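# Press down the marked end of a rocker switch

## Task

Push the marked end of the ivory rocker switch down so it latches in the down position, with the switch still lying flat on the table. At the end no part of either arm may be touching the switch. Any drink can, parts box or small stack bin present must still be upright.

## Robot and tools

Robot: two arms, left_arm and right_arm, each with six joints plus a gripper. Joint order in every row and in every per-joint result list: waist, shoulder, elbow, wrist pitch, wrist yaw, wrist roll. Stated ranges in rad: waist -2.618 to 3.054, shoulder 0.000 to 3.142, elbow 0.000 to 3.142, wrist pitch -1.571 to 1.571, wrist yaw -1.571 to 1.571, wrist roll -2.094 to 2.094. The true end of each joint may sit up to 0.059 rad either side of these.

Frame: all hand positions, orientations and velocities are in the scene frame. Its origin is at table-top height, halfway between the two nominal arm bases; +z is up, +x points out over the table, and left_arm is on the +y side (arm names do not match image left/right). Real bases are offset from nominal; only a BASES line gives calibrated places. end_effector_position (metres) is the point between the finger pads, about 1 cm behind the tips; end_effector_quat_wxyz is the gripper orientation. Fingers point along the gripper's +z and open along its y. Printed poses can be a few cm off, more at long reach.

Row format (shared by execute_actions and move): one flat list of 14 numbers covering both arms: left_arm's six joint values then its opening, then right_arm's six joint values then its opening. Joint values are in [-1, 1] and are offsets, not poses: they count from the Joint targets as reported when the action or move begins (not from the previous row). Scale: 1.0 equals 2.224 rad for waist, shoulder and elbow, and 8.485 rad for the three wrist joints. The opening value is absolute: +1 fully open, -1 closed. Send 0 for an arm's joints to hold it at its targets; a 0 in the opening slot is a real command (half open), so resend the current opening to leave a gripper unchanged.

execute_actions: argument actions is a list of actions; each action is a list of up to 15 rows, each row run for one control step of 1/30 s; a short action repeats its last row to fill 15 steps. An empty list just returns state and images. cameras chooses which images come back (null, omitted or ["all"] gives all; [] gives none). An action is rejected for both arms if it would push a joint more than 0.059 rad beyond its range; a malformed action or a failing first action rejects the whole call. The result also lists joint positions at some steps.

move: target is one 14-number row or a list of up to 15 rows; every row's offsets count from the same starting Joint targets. speed (rad/s, 0.01 to 12.57, default 0.5) caps the fastest joint; one number or one per target. blend (rad) rounds corners between listed targets; default 0 stops at each. opening_speed (per second on the -1..+1 scale, at least 0.2) ramps the fingers. blocking=false returns after about 0.5 s while the move continues. All joints travel together, so the hand follows a curve, and nothing avoids obstacles or the other arm. The result adds a move: line: done, off_target (resting more than 0.035 rad from target), moving, held or fault, plus limits=held if steps were withheld. Done does not tell you whether the arm is touching something.

wait: seconds from 0 to 10; arms keep their last command and a running move continues. stop: brakes a running move; it needs some distance. zoom_image: camera is cam_head_left or cam_head_right, region is [x0, y0, x1, y1] in that image's pixels from the top-left, no larger than 504 by 504. finished_scene: scene is the current scene's number; it ends the scene for good, so check the switch state first.

Result lines: Joint positions and Joint velocities, one block per arm in joint order (rad, rad/s) followed by finger-pad gap (m; 0.094 fully open). Joint targets are the angles your next offsets start from. "within noise" means an arm is effectively still. grip_measured is the measured opening on the command scale. Joint torques: positive toward larger angles, include gravity, and joints 1 to 3 wrap at ±28 N m. "joint sent to its limit" means a joint was clipped at its end; "joint command not followed" means the clearance check altered targets. Tool commands shows present commands. MOTOR HOT appears at 75 °C; at 90 °C an OVER-TEMPERATURE FAULT folds that arm and it stays idle; at 100 °C it collapses. Avoid holding a stretched arm or pushing against something unreachable for long.

Motion notes: each joint target can lead its measured angle by at most 0.339 rad (first three joints) or 2.2 rad (wrists), and targets putting the gripper over 200 mm from where it is get scaled back, so large moves need several actions. Tiny offsets may not move anything. To stop pressing on something, command targets back past the current Joint positions.

Cameras: cam_head_left and cam_head_right, both 896x504, calibration given as K, distortion and T_world_to_cam; use them to locate the switch and its mark.

Avoid: fast contacts (impact grows with speed and with how far the target lies beyond the contact), hard presses, knocking the can, parts box or bin over, anything leaving the table, and any collision or grip between the two arms. Press the switch with a slow, modest overshoot, then lift clear so nothing touches it, including camera cables.

Each tool is called after "Emit:" as name(argument=value, ...) on one line, values as JSON.

## Session

Emit:
execute_actions(actions=[])

Scene clock: 0.00 s.
left_arm: end_effector_position=(+0.4286, +0.2967, +0.1025) grip_measured=+1.000 end_effector_quat_wxyz=(+0.594, -0.058, +0.801, +0.043) | right_arm: end_effector_position=(+0.4064, -0.2592, +0.1034) grip_measured=+1.000 end_effector_quat_wxyz=(+0.590, +0.008, +0.807, -0.016)
Joint positions: left_arm=[0.015 1.55 0.343 0.908 -0.141 -0.044 0.094] | right_arm=[-0.012 1.559 0.377 0.875 -0.004 -0.019 0.094]
Joint velocities: within noise
Joint torques (N m): no reading
Heat: left arm: 25 °C; right arm: 29 °C.
Joint targets: left_arm=[0.015 1.542 0.352 0.915 -0.142 -0.045] | right_arm=[-0.012 1.552 0.383 0.873 -0.004 -0.019]
Tool commands: left_gripper/opening=+1.0 right_gripper/opening=+1.0

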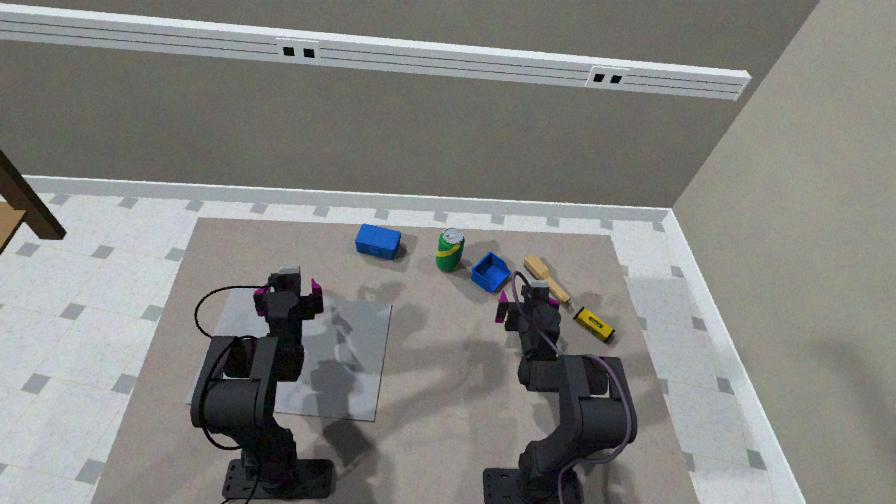

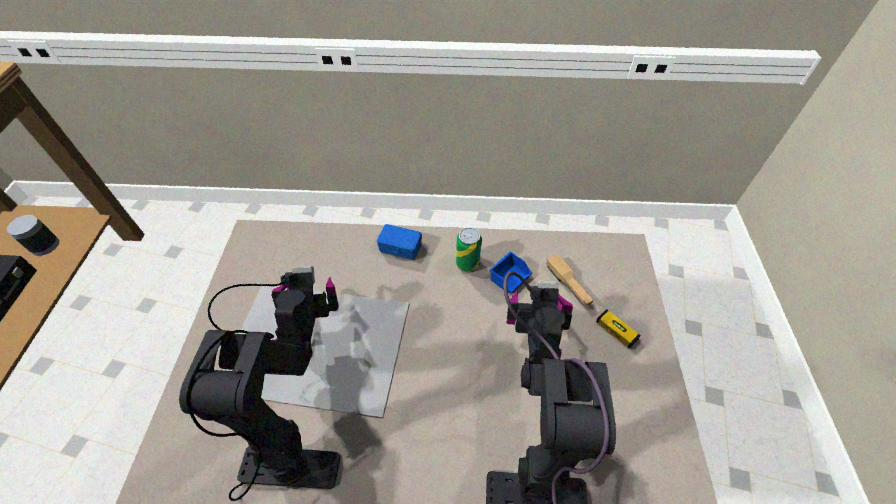

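Emit:
zoom_image(camera="cam_head_left", region=[180, 210, 430, 350])

Emit:
zoom_image(camera="cam_head_left", region=[420, 210, 670, 350])

Emit:
zoom_image(camera="cam_head_right", region=[180, 210, 430, 350])

Emit:
zoom_image(camera="cam_head_right", region=[420, 210, 670, 350])

Scaled by 2.016 from the camera's 896x504 image, which has a finer 1280x720 frame.

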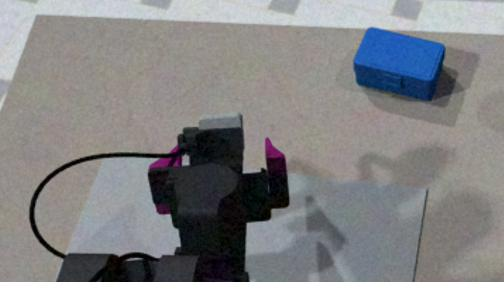

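Scaled by 2.016 from the camera's 896x504 image, which has a finer 1280x720 frame.

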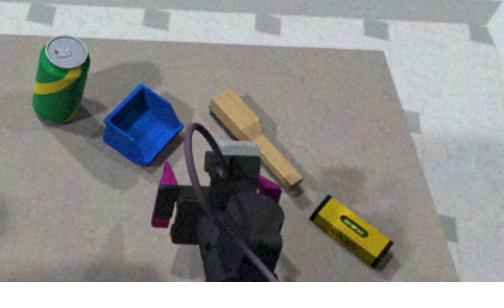

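Scaled by 2.016 from the camera's 896x504 image, which has a finer 1280x720 frame.

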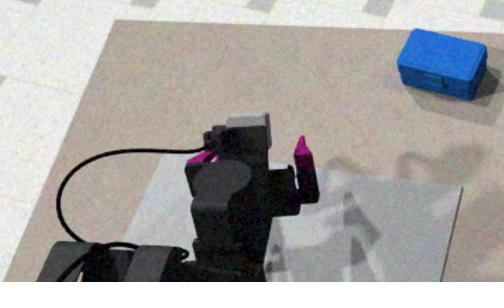

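Scaled by 2.016 from the camera's 896x504 image, which has a finer 1280x720 frame.

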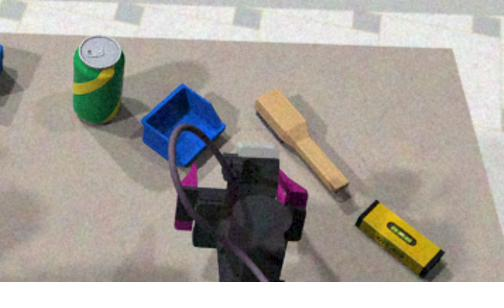

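Emit:
move(target=[[0, -0.25, 0, 0, 0, 0, 1, 0, -0.25, 0, 0, 0, 0, 1], [0.25, -0.25, 0, 0, 0, 0, 1, -0.25, -0.25, 0, 0, 0, 0, 1]], speed=0.8, blend=0.05)

Scene clock: 18.27 s.
left_arm: end_effector_position=(+0.3170, +0.4741, +0.3027) grip_measured=+1.000 end_effector_quat_wxyz=(+0.756, -0.230, +0.565, +0.238) | right_arm: end_effector_position=(+0.2984, -0.4409, +0.3042) grip_measured=+1.000 end_effector_quat_wxyz=(+0.749, +0.175, +0.594, -0.236)
Joint positions: left_arm=[0.565 0.996 0.343 0.913 -0.14 -0.044 0.094] | right_arm=[-0.564 1.004 0.377 0.864 -0.001 -0.019 0.094]
Joint velocities: within noise
Joint torques (N m): left_arm=[0.42 -2.36 8.65 2.06 0.03 -0.04] | right_arm=[-0.4 -1.91 8.09 2.05 -0.05 -0.02]
Heat: left arm: 28 °C; right arm: 33 °C.
Joint targets: left_arm=[0.571 0.986 0.352 0.915 -0.142 -0.045] | right_arm=[-0.568 0.996 0.383 0.873 -0.004 -0.018]
move: done

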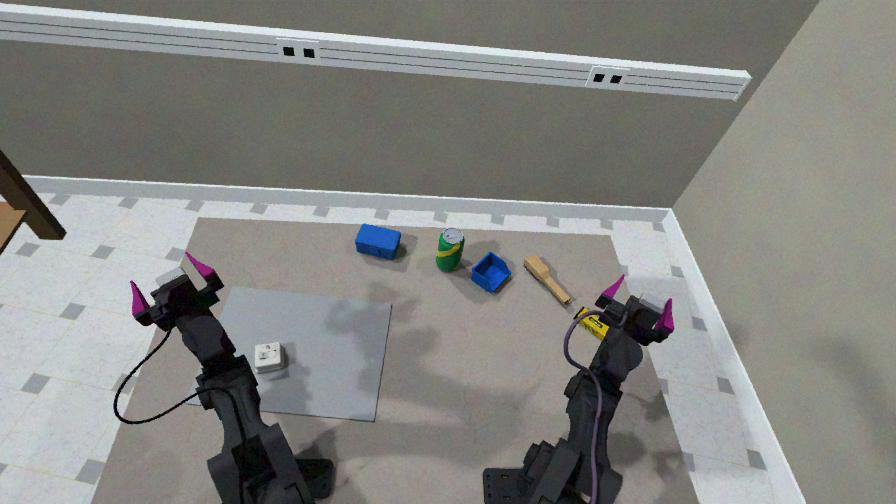

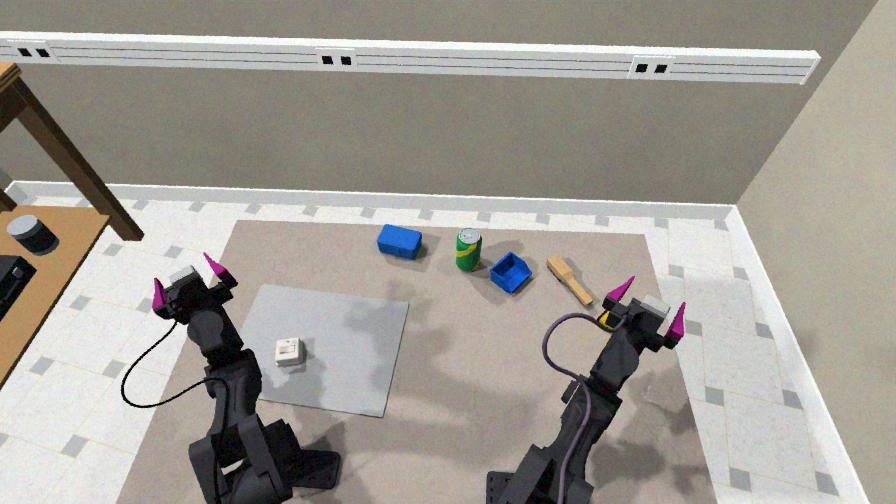

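Emit:
zoom_image(camera="cam_head_left", region=[244, 332, 300, 384])

Emit:
zoom_image(camera="cam_head_right", region=[264, 326, 320, 378])

Scaled by 9.000 from the camera's 896x504 image, which has a finer 1280x720 frame.

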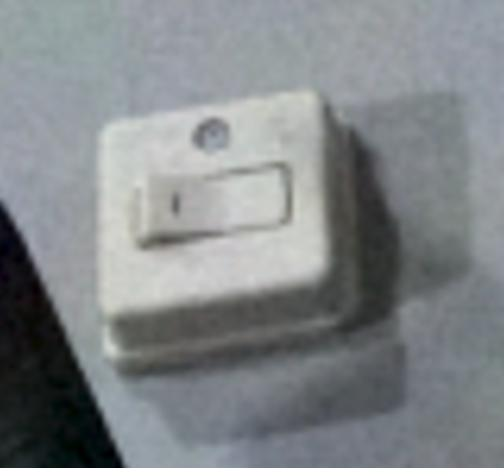

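Scaled by 9.000 from the camera's 896x504 image, which has a finer 1280x720 frame.

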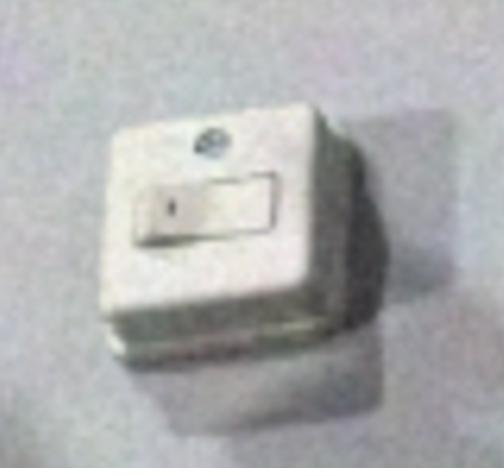

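Emit:
zoom_image(camera="cam_head_left", region=[120, 240, 240, 360])

Emit:
zoom_image(camera="cam_head_right", region=[140, 240, 260, 360])

Emit:
zoom_image(camera="cam_head_right", region=[580, 260, 700, 380])

Scaled by 4.200 from the camera's 896x504 image, which has a finer 1280x720 frame.

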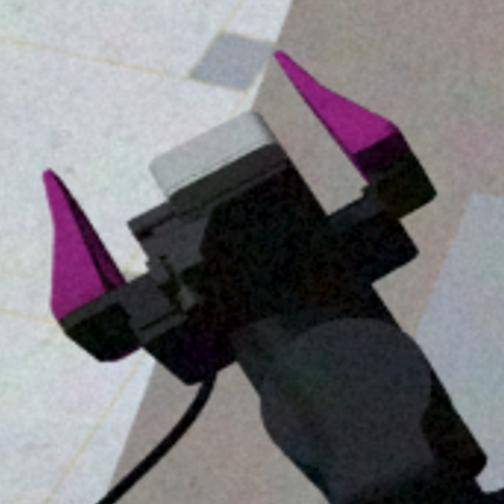

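Scaled by 4.200 from the camera's 896x504 image, which has a finer 1280x720 frame.

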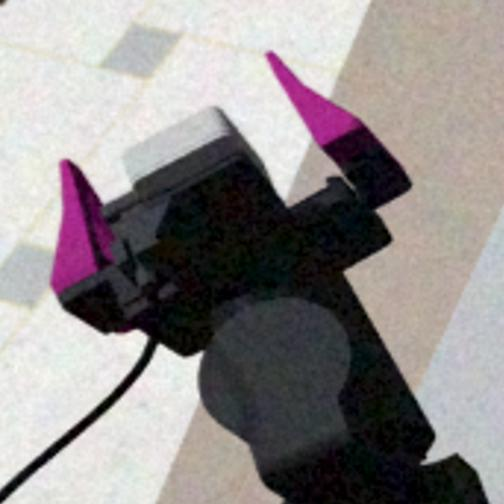

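Scaled by 4.200 from the camera's 896x504 image, which has a finer 1280x720 frame.

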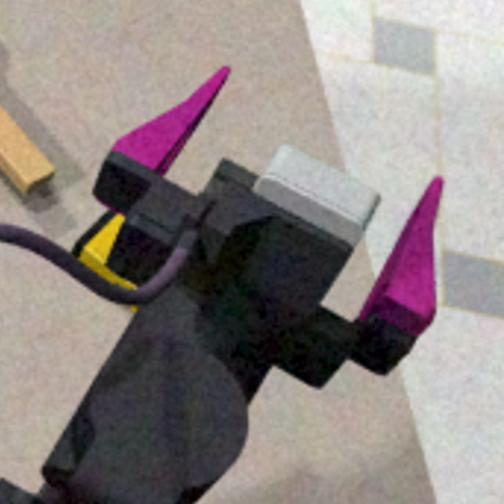

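Emit:
move(target=[-0.1394, 0.2425, 0.395, -0.2582, 0.01674, 0.0053, -1, 0, 0, 0, 0, 0, 0, 1], speed=1.0, opening_speed=1.0)

Scene clock: 49.47 s.
left_arm: end_effector_position=(+0.2808, +0.3371, +0.1165) grip_measured=-0.995 end_effector_quat_wxyz=(-0.003, -0.129, +0.992, +0.005) | right_arm: end_effector_position=(+0.2984, -0.4409, +0.3042) grip_measured=+1.000 end_effector_quat_wxyz=(+0.749, +0.175, +0.594, -0.236)
Joint positions: left_arm=[0.266 1.51 1.202 -1.267 -0.01 -0.011 0] | right_arm=[-0.564 1.004 0.377 0.864 -0.001 -0.019 0.094]
Joint velocities: within noise
Joint torques (N m): left_arm=[-0.54 -3.86 9.58 0.45 0.15 0.09] | right_arm=[-0.4 -1.89 8.1 2.05 -0.06 -0.02]
Heat: left arm: 31 °C; right arm: 35 °C.
Joint targets: left_arm=[0.260 1.525 1.230 -1.276 0.000 0.000] | right_arm=[-0.568 0.996 0.383 0.873 -0.004 -0.018]
move: done

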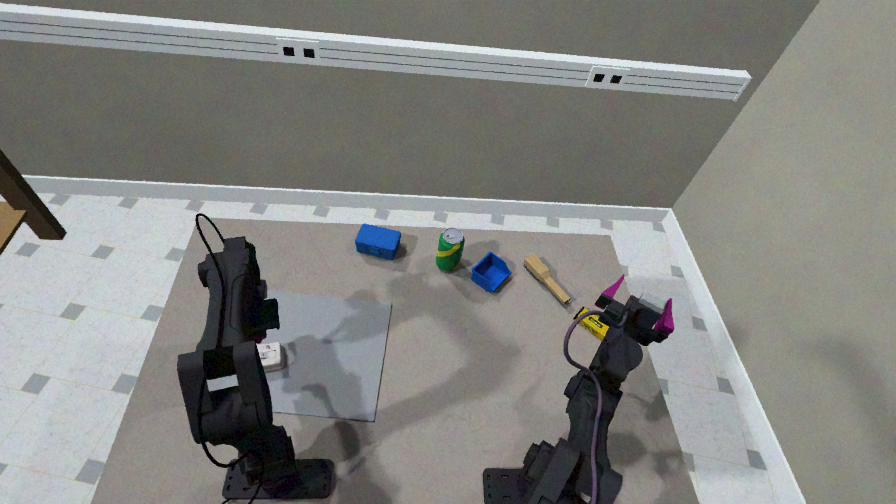

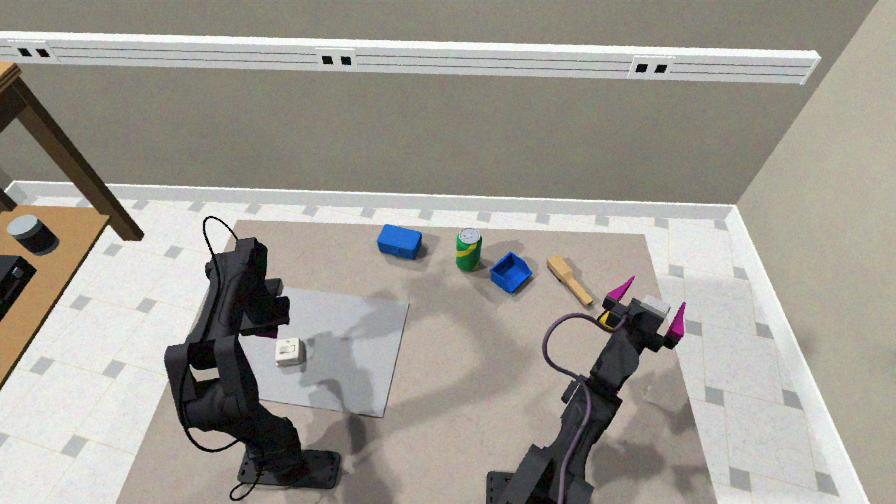

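Emit:
zoom_image(camera="cam_head_left", region=[220, 280, 320, 380])

Emit:
zoom_image(camera="cam_head_right", region=[220, 280, 320, 380])

Scaled by 5.040 from the camera's 896x504 image, which has a finer 1280x720 frame.

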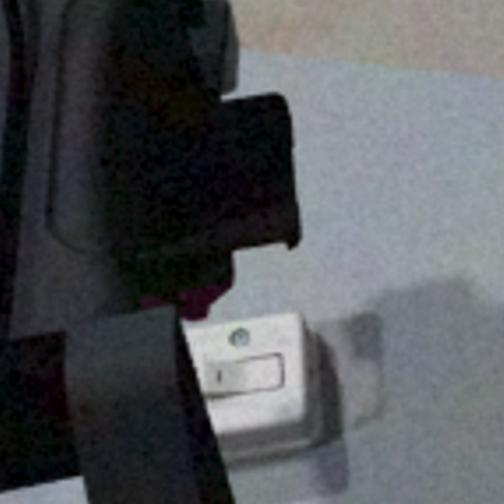

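Scaled by 5.040 from the camera's 896x504 image, which has a finer 1280x720 frame.

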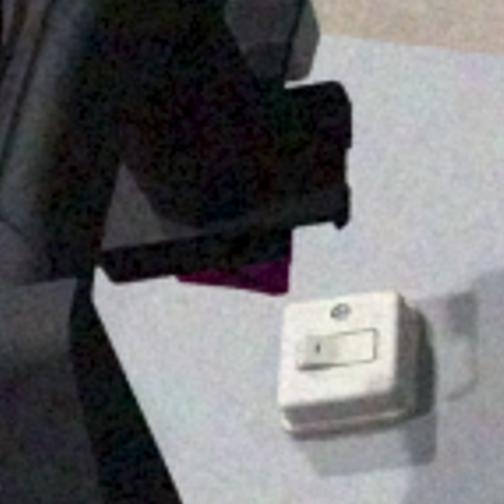

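Emit:
move(target=[0.1709, -0.0202, -0.0764, 0.0152, 0.0589, 0, -1, 0, 0, 0, 0, 0, 0, 1], speed=0.6)

Emit:
zoom_image(camera="cam_head_left", region=[200, 270, 320, 390])

Emit:
zoom_image(camera="cam_head_right", region=[220, 270, 340, 390])

Scene clock: 67.03 s.
left_arm: end_effector_position=(+0.2798, +0.3466, +0.1028) grip_measured=-0.995 end_effector_quat_wxyz=(+0.055, -0.304, +0.922, -0.231) | right_arm: end_effector_position=(+0.2984, -0.4409, +0.3042) grip_measured=+1.000 end_effector_quat_wxyz=(+0.749, +0.175, +0.594, -0.236)
Joint positions: left_arm=[0.636 1.51 1.066 -1.161 0.479 -0.01 0] | right_arm=[-0.564 1.004 0.377 0.864 -0.001 -0.019 0.094]
Joint velocities: within noise
Joint torques (N m): left_arm=[0.23 -7.41 6.16 0.63 0.55 0.05] | right_arm=[-0.4 -1.92 8.09 2.05 -0.05 -0.02]
Heat: left arm: 29 °C; right arm: 35 °C.
Joint targets: left_arm=[0.640 1.480 1.060 -1.147 0.500 0.000] | right_arm=[-0.568 0.996 0.383 0.873 -0.004 -0.018]
move: done

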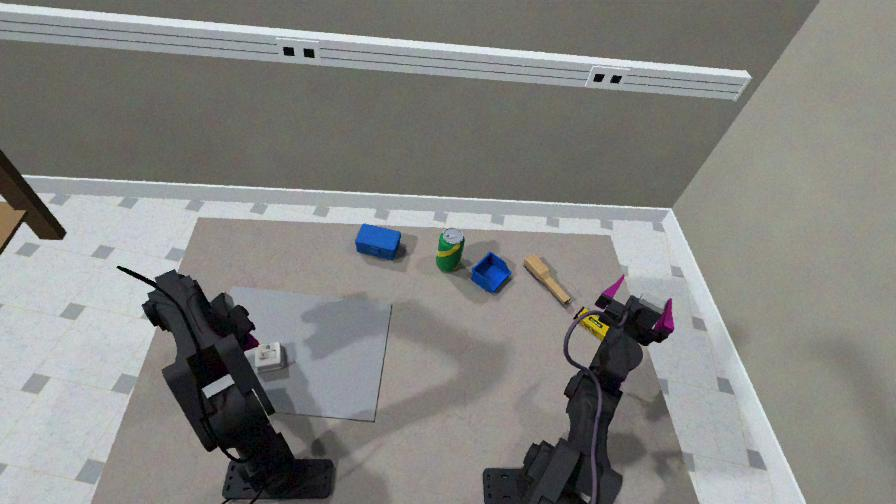

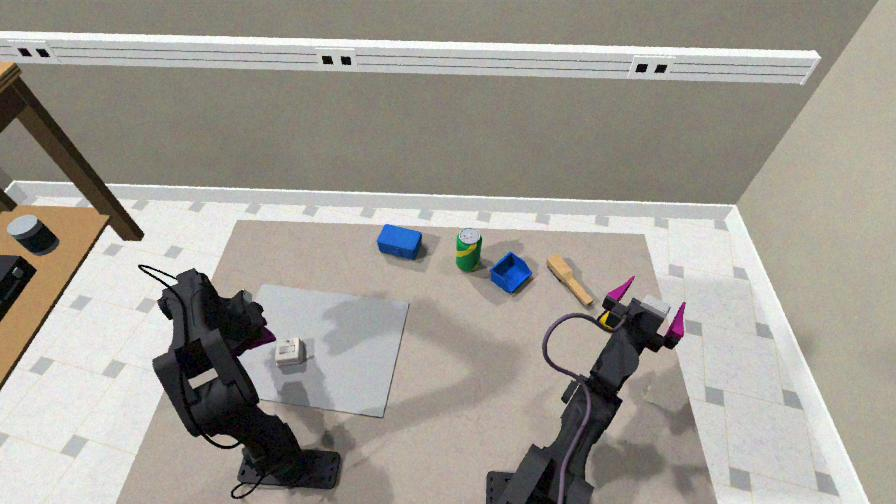

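Scaled by 4.200 from the camera's 896x504 image, which has a finer 1280x720 frame.

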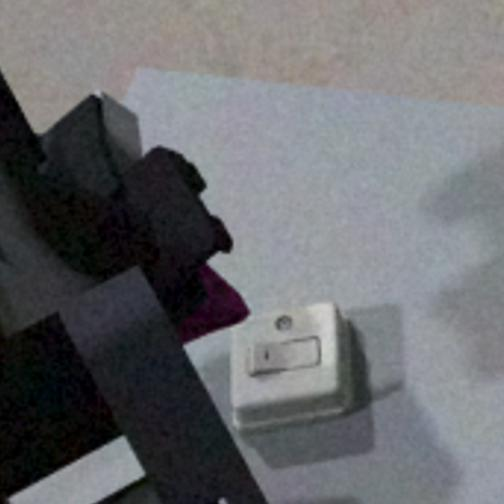

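Scaled by 4.200 from the camera's 896x504 image, which has a finer 1280x720 frame.

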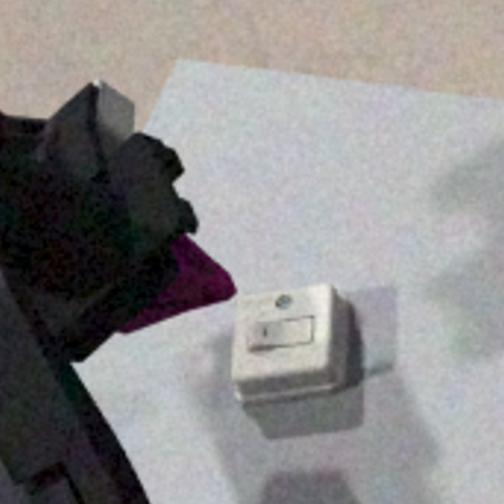

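Emit:
move(target=[0, 0.0409, -0.0522, 0.0231, 0, 0, -1, 0, 0, 0, 0, 0, 0, 1], speed=0.3)

Emit:
zoom_image(camera="cam_head_left", region=[220, 310, 300, 390])

Emit:
zoom_image(camera="cam_head_right", region=[240, 310, 320, 390])

Scene clock: 83.40 s.
left_arm: end_effector_position=(+0.2862, +0.3509, +0.0632) grip_measured=-0.995 end_effector_quat_wxyz=(+0.069, -0.301, +0.923, -0.228) | right_arm: end_effector_position=(+0.2984, -0.4409, +0.3042) grip_measured=+1.000 end_effector_quat_wxyz=(+0.749, +0.175, +0.594, -0.236)
Joint positions: left_arm=[0.636 1.559 0.949 -0.966 0.481 -0.01 0] | right_arm=[-0.564 1.004 0.377 0.864 -0.001 -0.019 0.094]
Joint velocities: within noise
Joint torques (N m): left_arm=[0.27 -4.34 6.04 0.64 0.54 0.09] | right_arm=[-0.4 -1.91 8.08 2.05 -0.06 -0.02]
Heat: left arm: 27 °C; right arm: 36 °C.
Joint targets: left_arm=[0.640 1.571 0.944 -0.951 0.500 0.000] | right_arm=[-0.568 0.996 0.383 0.873 -0.004 -0.018]
move: done

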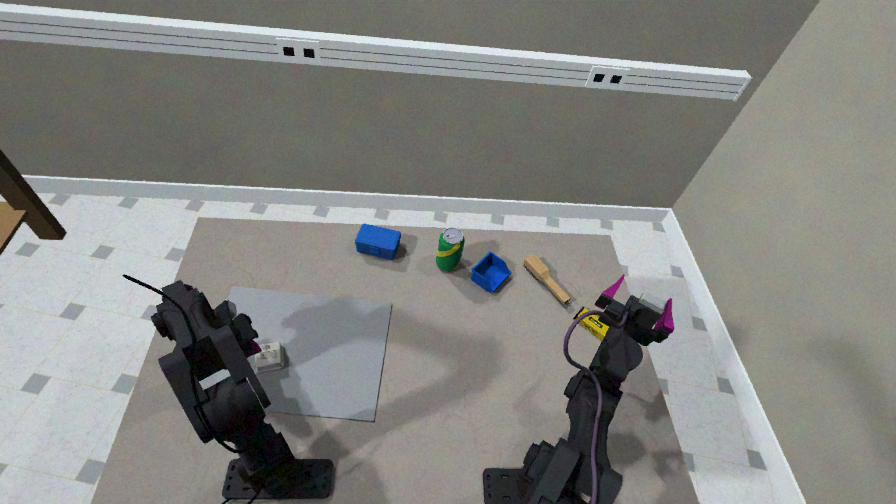

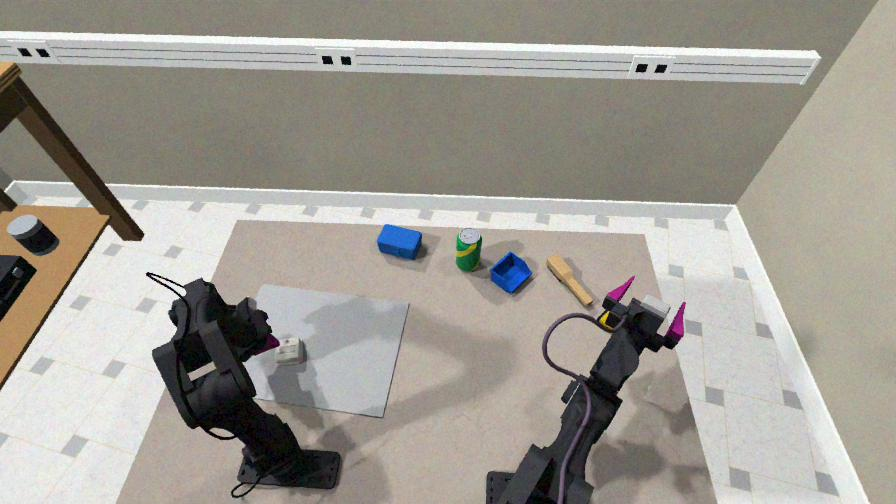

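Scaled by 6.300 from the camera's 896x504 image, which has a finer 1280x720 frame.

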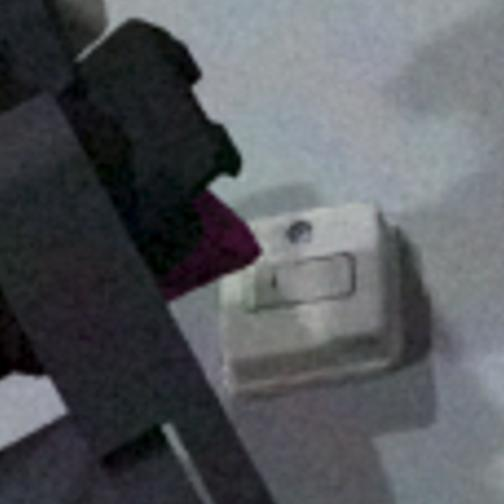

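Scaled by 6.300 from the camera's 896x504 image, which has a finer 1280x720 frame.

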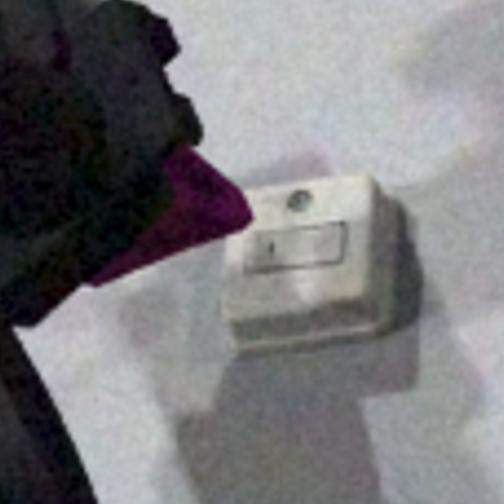

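Emit:
move(target=[0.0054, 0.0103, -0.0173, 0.00724, 0, 0, -1, 0, 0, 0, 0, 0, 0, 1], speed=0.15)

Emit:
zoom_image(camera="cam_head_left", region=[230, 320, 300, 390])

Emit:
zoom_image(camera="cam_head_right", region=[250, 315, 320, 385])

Scene clock: 94.00 s.
left_arm: end_effector_position=(+0.2859, +0.3537, +0.0498) grip_measured=-0.995 end_effector_quat_wxyz=(+0.072, -0.305, +0.922, -0.227) | right_arm: end_effector_position=(+0.2984, -0.4409, +0.3042) grip_measured=+1.000 end_effector_quat_wxyz=(+0.749, +0.175, +0.594, -0.236)
Joint positions: left_arm=[0.646 1.58 0.912 -0.905 0.481 -0.01 0] | right_arm=[-0.564 1.004 0.377 0.864 -0.001 -0.019 0.094]
Joint velocities: within noise
Joint torques (N m): left_arm=[0.5 -4.12 5.7 0.68 0.53 0.06] | right_arm=[-0.4 -1.91 8.09 2.05 -0.06 -0.03]
Heat: left arm: 27 °C; right arm: 36 °C.
Joint targets: left_arm=[0.653 1.594 0.906 -0.890 0.500 0.000] | right_arm=[-0.568 0.996 0.383 0.873 -0.004 -0.018]
move: done

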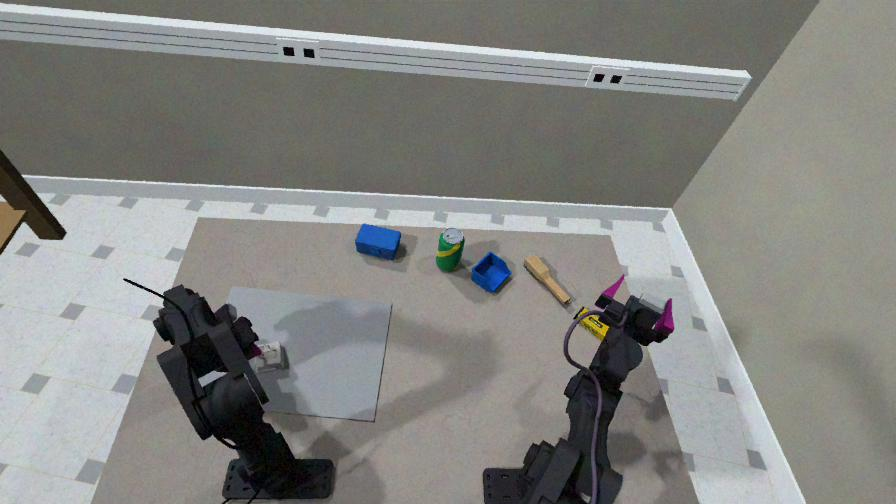

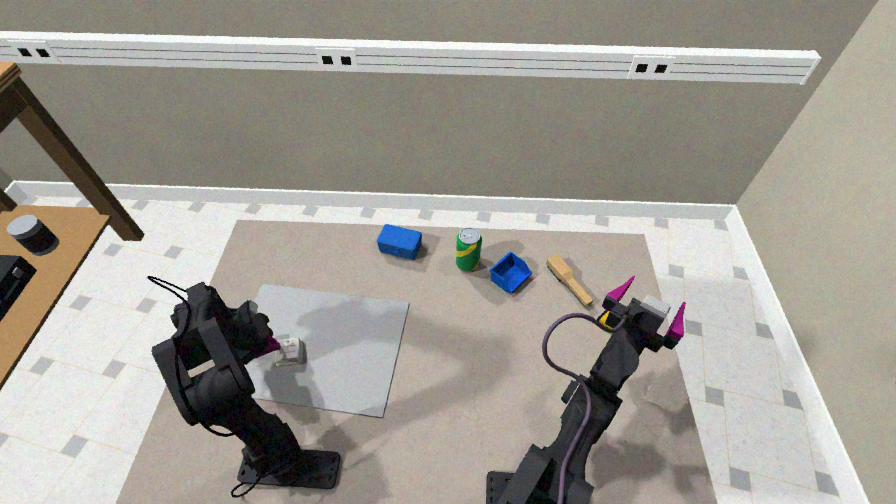

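Scaled by 7.200 from the camera's 896x504 image, which has a finer 1280x720 frame.

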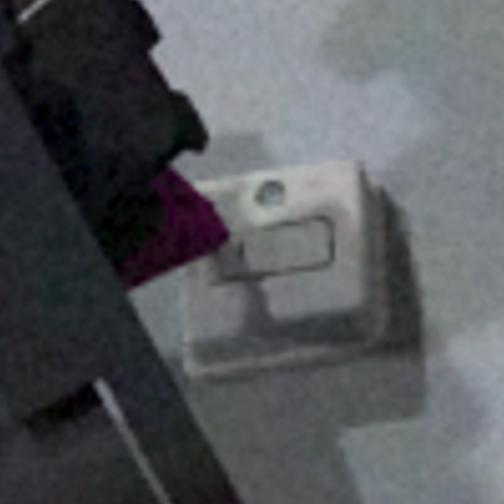

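Scaled by 7.200 from the camera's 896x504 image, which has a finer 1280x720 frame.

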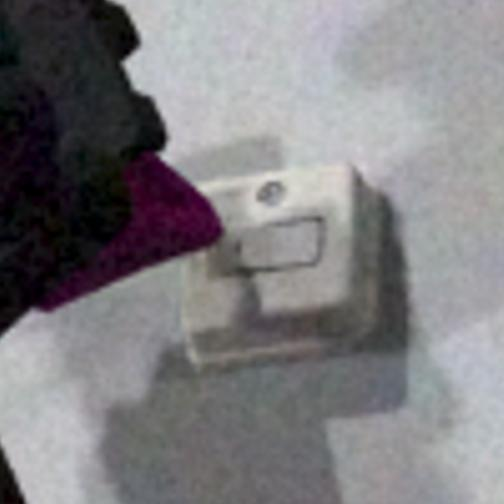

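Emit:
move(target=[0, 0.00387, -0.01497, 0.00517, 0, 0, -1, 0, 0, 0, 0, 0, 0, 1], speed=0.1, cameras=["cam_head_left", "cam_head_right"])

Emit:
zoom_image(camera="cam_head_left", region=[230, 320, 300, 390])

Emit:
zoom_image(camera="cam_head_right", region=[250, 315, 320, 385])

Scene clock: 99.83 s.
left_arm: end_effector_position=(+0.2845, +0.3517, +0.0437) grip_measured=-0.995 end_effector_quat_wxyz=(+0.073, -0.306, +0.921, -0.231) | right_arm: end_effector_position=(+0.2984, -0.4409, +0.3042) grip_measured=+1.000 end_effector_quat_wxyz=(+0.749, +0.175, +0.594, -0.236)
Joint positions: left_arm=[0.648 1.583 0.886 -0.876 0.489 -0.01 0] | right_arm=[-0.564 1.004 0.377 0.864 -0.001 -0.019 0.094]
Joint velocities: within noise
Joint torques (N m): left_arm=[0.18 -3.67 5.14 0.86 0.45 0.06] | right_arm=[-0.4 -1.91 8.09 2.05 -0.05 -0.02]
Heat: left arm: 27 °C; right arm: 36 °C.
Joint targets: left_arm=[0.652 1.602 0.873 -0.846 0.500 0.000] | right_arm=[-0.568 0.996 0.383 0.873 -0.004 -0.018]
move: done

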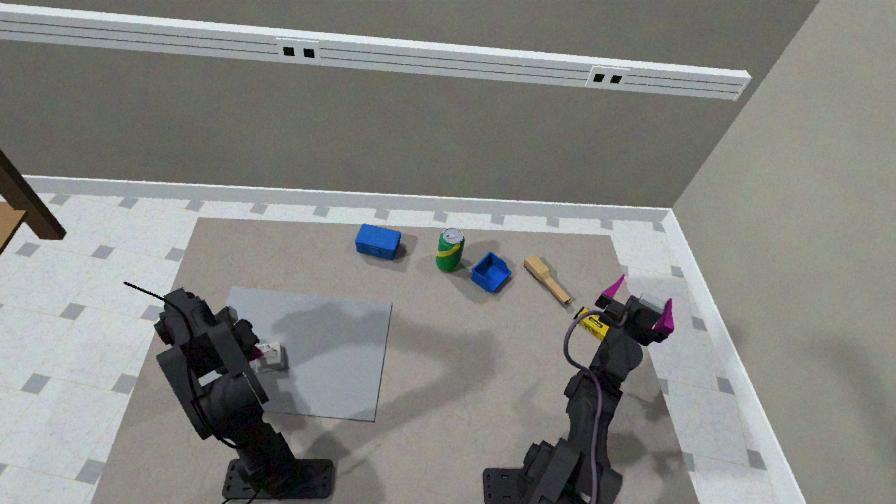

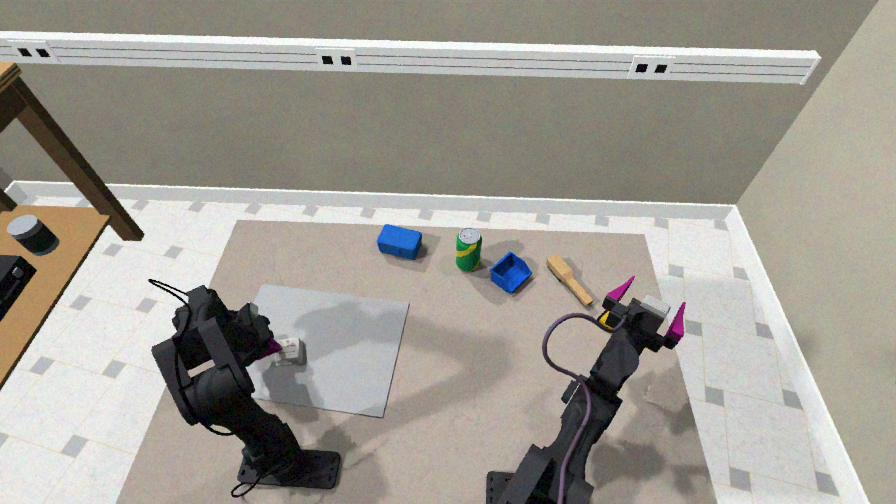

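Scaled by 7.200 from the camera's 896x504 image, which has a finer 1280x720 frame.

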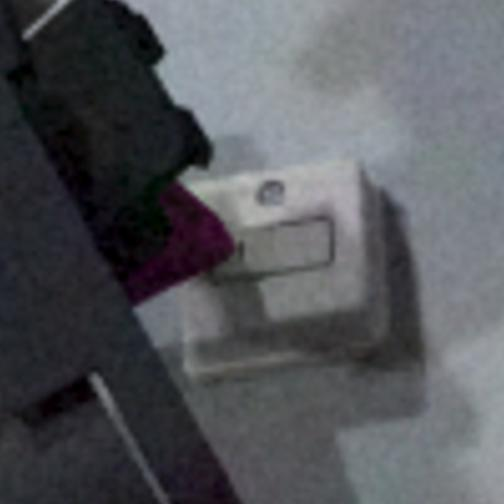

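Scaled by 7.200 from the camera's 896x504 image, which has a finer 1280x720 frame.

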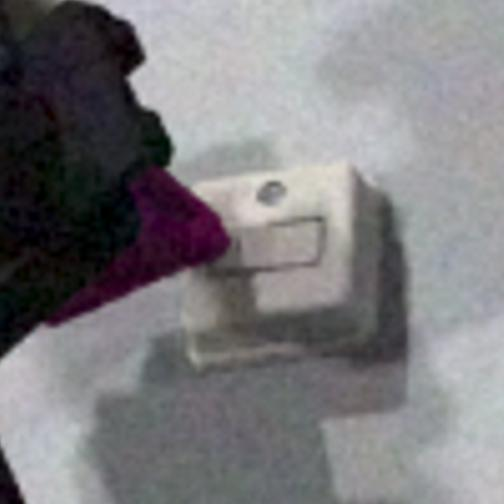

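Emit:
move(target=[0, 0.0036, -0.0065, 0.0026, 0, 0, -1, 0, 0, 0, 0, 0, 0, 1], speed=0.1, cameras=["cam_head_left", "cam_head_right"])

Emit:
zoom_image(camera="cam_head_left", region=[230, 320, 300, 390])

Emit:
zoom_image(camera="cam_head_right", region=[250, 315, 320, 385])

Scene clock: 102.50 s.
left_arm: end_effector_position=(+0.2847, +0.3519, +0.0378) grip_measured=-0.995 end_effector_quat_wxyz=(+0.075, -0.306, +0.920, -0.232) | right_arm: end_effector_position=(+0.2984, -0.4409, +0.3042) grip_measured=+1.000 end_effector_quat_wxyz=(+0.749, +0.175, +0.594, -0.236)
Joint positions: left_arm=[0.65 1.593 0.868 -0.846 0.492 -0.01 0] | right_arm=[-0.564 1.004 0.377 0.864 -0.001 -0.019 0.094]
Joint velocities: within noise
Joint torques (N m): left_arm=[0.12 -3.96 5.19 0.75 0.41 0.06] | right_arm=[-0.4 -1.89 8.09 2.05 -0.05 -0.02]
Heat: left arm: 27 °C; right arm: 36 °C.
Joint targets: left_arm=[0.653 1.611 0.858 -0.824 0.500 0.000] | right_arm=[-0.568 0.996 0.383 0.873 -0.004 -0.018]
move: done

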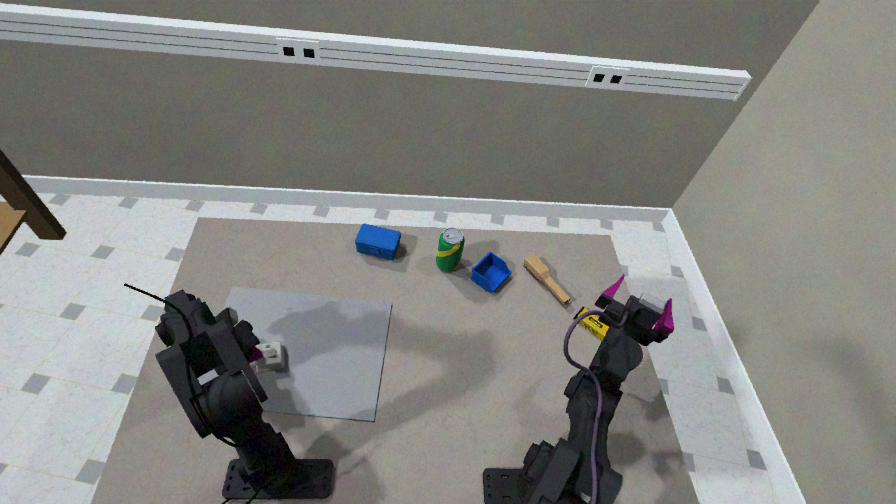

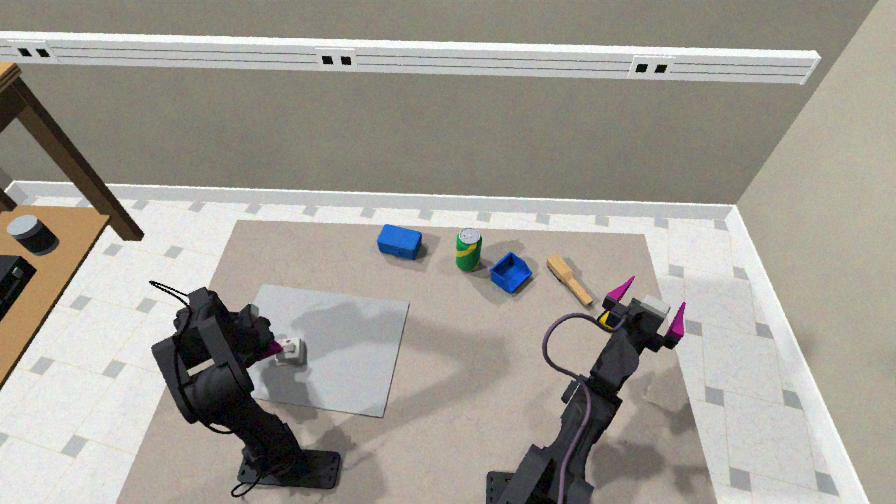

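Scaled by 7.200 from the camera's 896x504 image, which has a finer 1280x720 frame.

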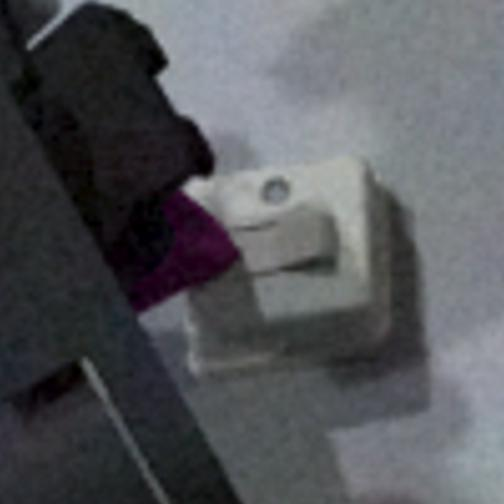

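Scaled by 7.200 from the camera's 896x504 image, which has a finer 1280x720 frame.

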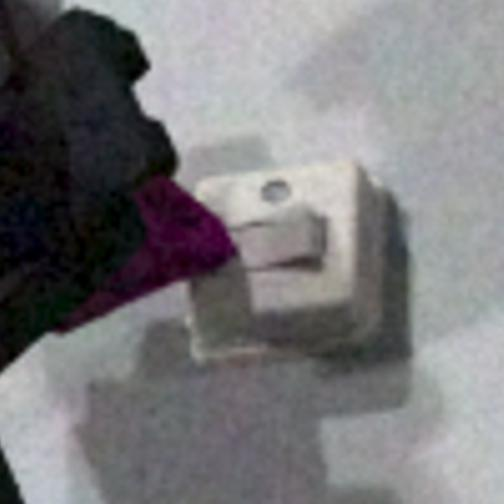

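Emit:
move(target=[[0, -0.018, 0.0387, -0.015, 0, 0, -1, 0, 0, 0, 0, 0, 0, 1], [0.1, -0.0949, 0.0387, -0.015, 0, 0, -1, 0, 0, 0, 0, 0, 0, 1]], speed=[0.25, 0.5], blend=0.03)

Emit:
zoom_image(camera="cam_head_left", region=[230, 320, 300, 390])

Emit:
zoom_image(camera="cam_head_right", region=[250, 315, 320, 385])

Scene clock: 105.77 s.
left_arm: end_effector_position=(+0.2641, +0.4078, +0.0888) grip_measured=-0.995 end_effector_quat_wxyz=(+0.155, -0.391, +0.886, -0.197) | right_arm: end_effector_position=(+0.2984, -0.4409, +0.3042) grip_measured=+1.000 end_effector_quat_wxyz=(+0.749, +0.175, +0.594, -0.236)
Joint positions: left_arm=[0.871 1.423 0.921 -0.942 0.492 -0.01 0] | right_arm=[-0.564 1.004 0.377 0.864 -0.001 -0.019 0.094]
Joint velocities: within noise
Joint torques (N m): left_arm=[0.27 -6.42 9.05 0.68 0.4 0.08] | right_arm=[-0.42 -1.91 8.1 2.05 -0.05 -0.02]
Heat: left arm: 27 °C; right arm: 36 °C.
Joint targets: left_arm=[0.875 1.400 0.944 -0.951 0.500 0.000] | right_arm=[-0.568 0.996 0.383 0.873 -0.004 -0.018]
move: done

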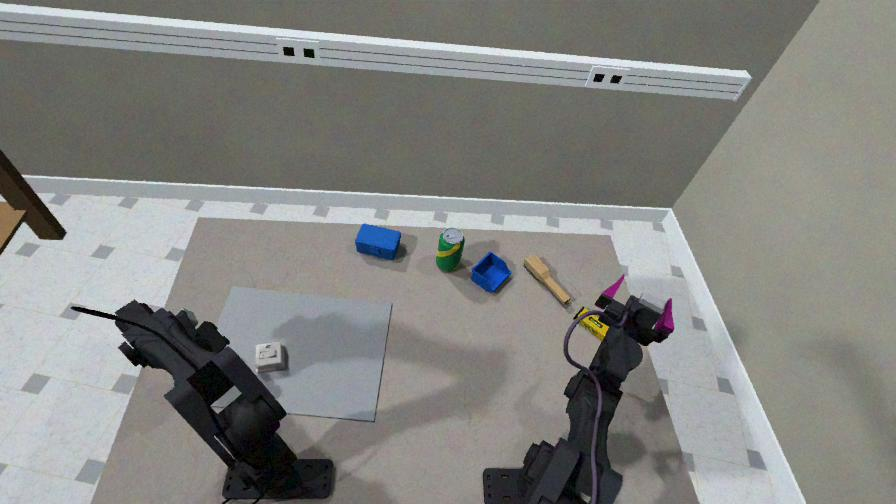

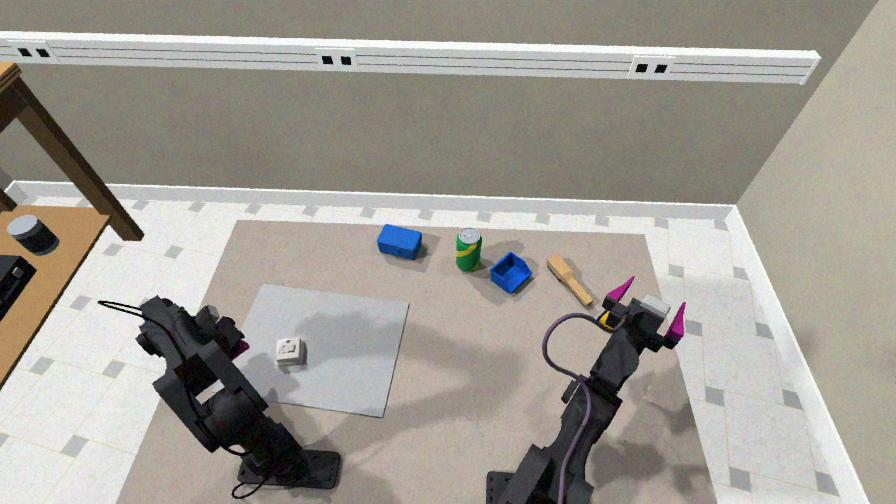

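Scaled by 7.200 from the camera's 896x504 image, which has a finer 1280x720 frame.

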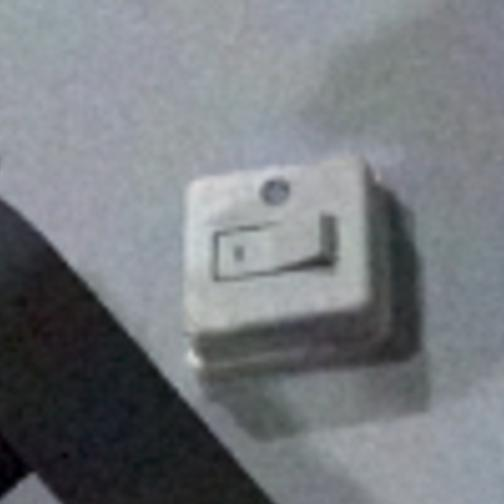

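Scaled by 7.200 from the camera's 896x504 image, which has a finer 1280x720 frame.

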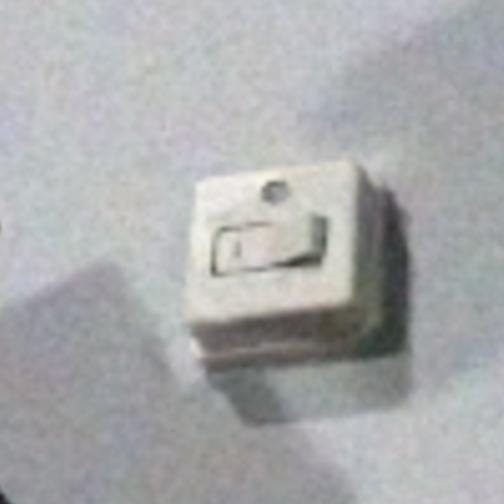

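Emit:
zoom_image(camera="cam_head_left", region=[190, 300, 270, 380])

Emit:
zoom_image(camera="cam_head_right", region=[210, 300, 290, 380])

Scaled by 6.300 from the camera's 896x504 image, which has a finer 1280x720 frame.

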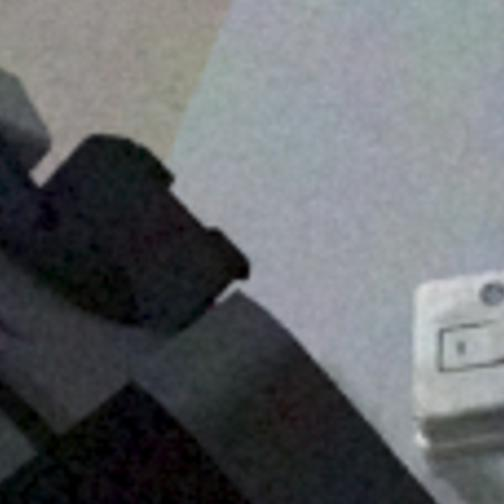

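Scaled by 6.300 from the camera's 896x504 image, which has a finer 1280x720 frame.

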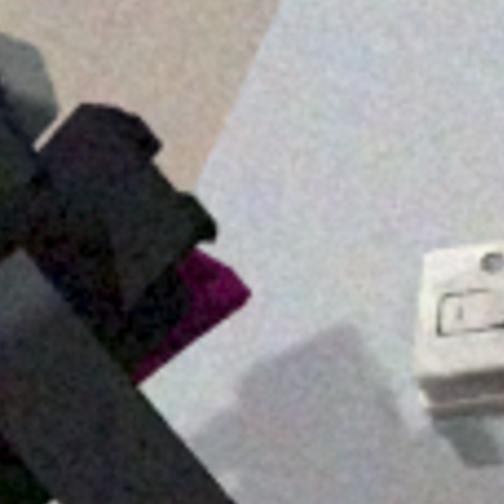

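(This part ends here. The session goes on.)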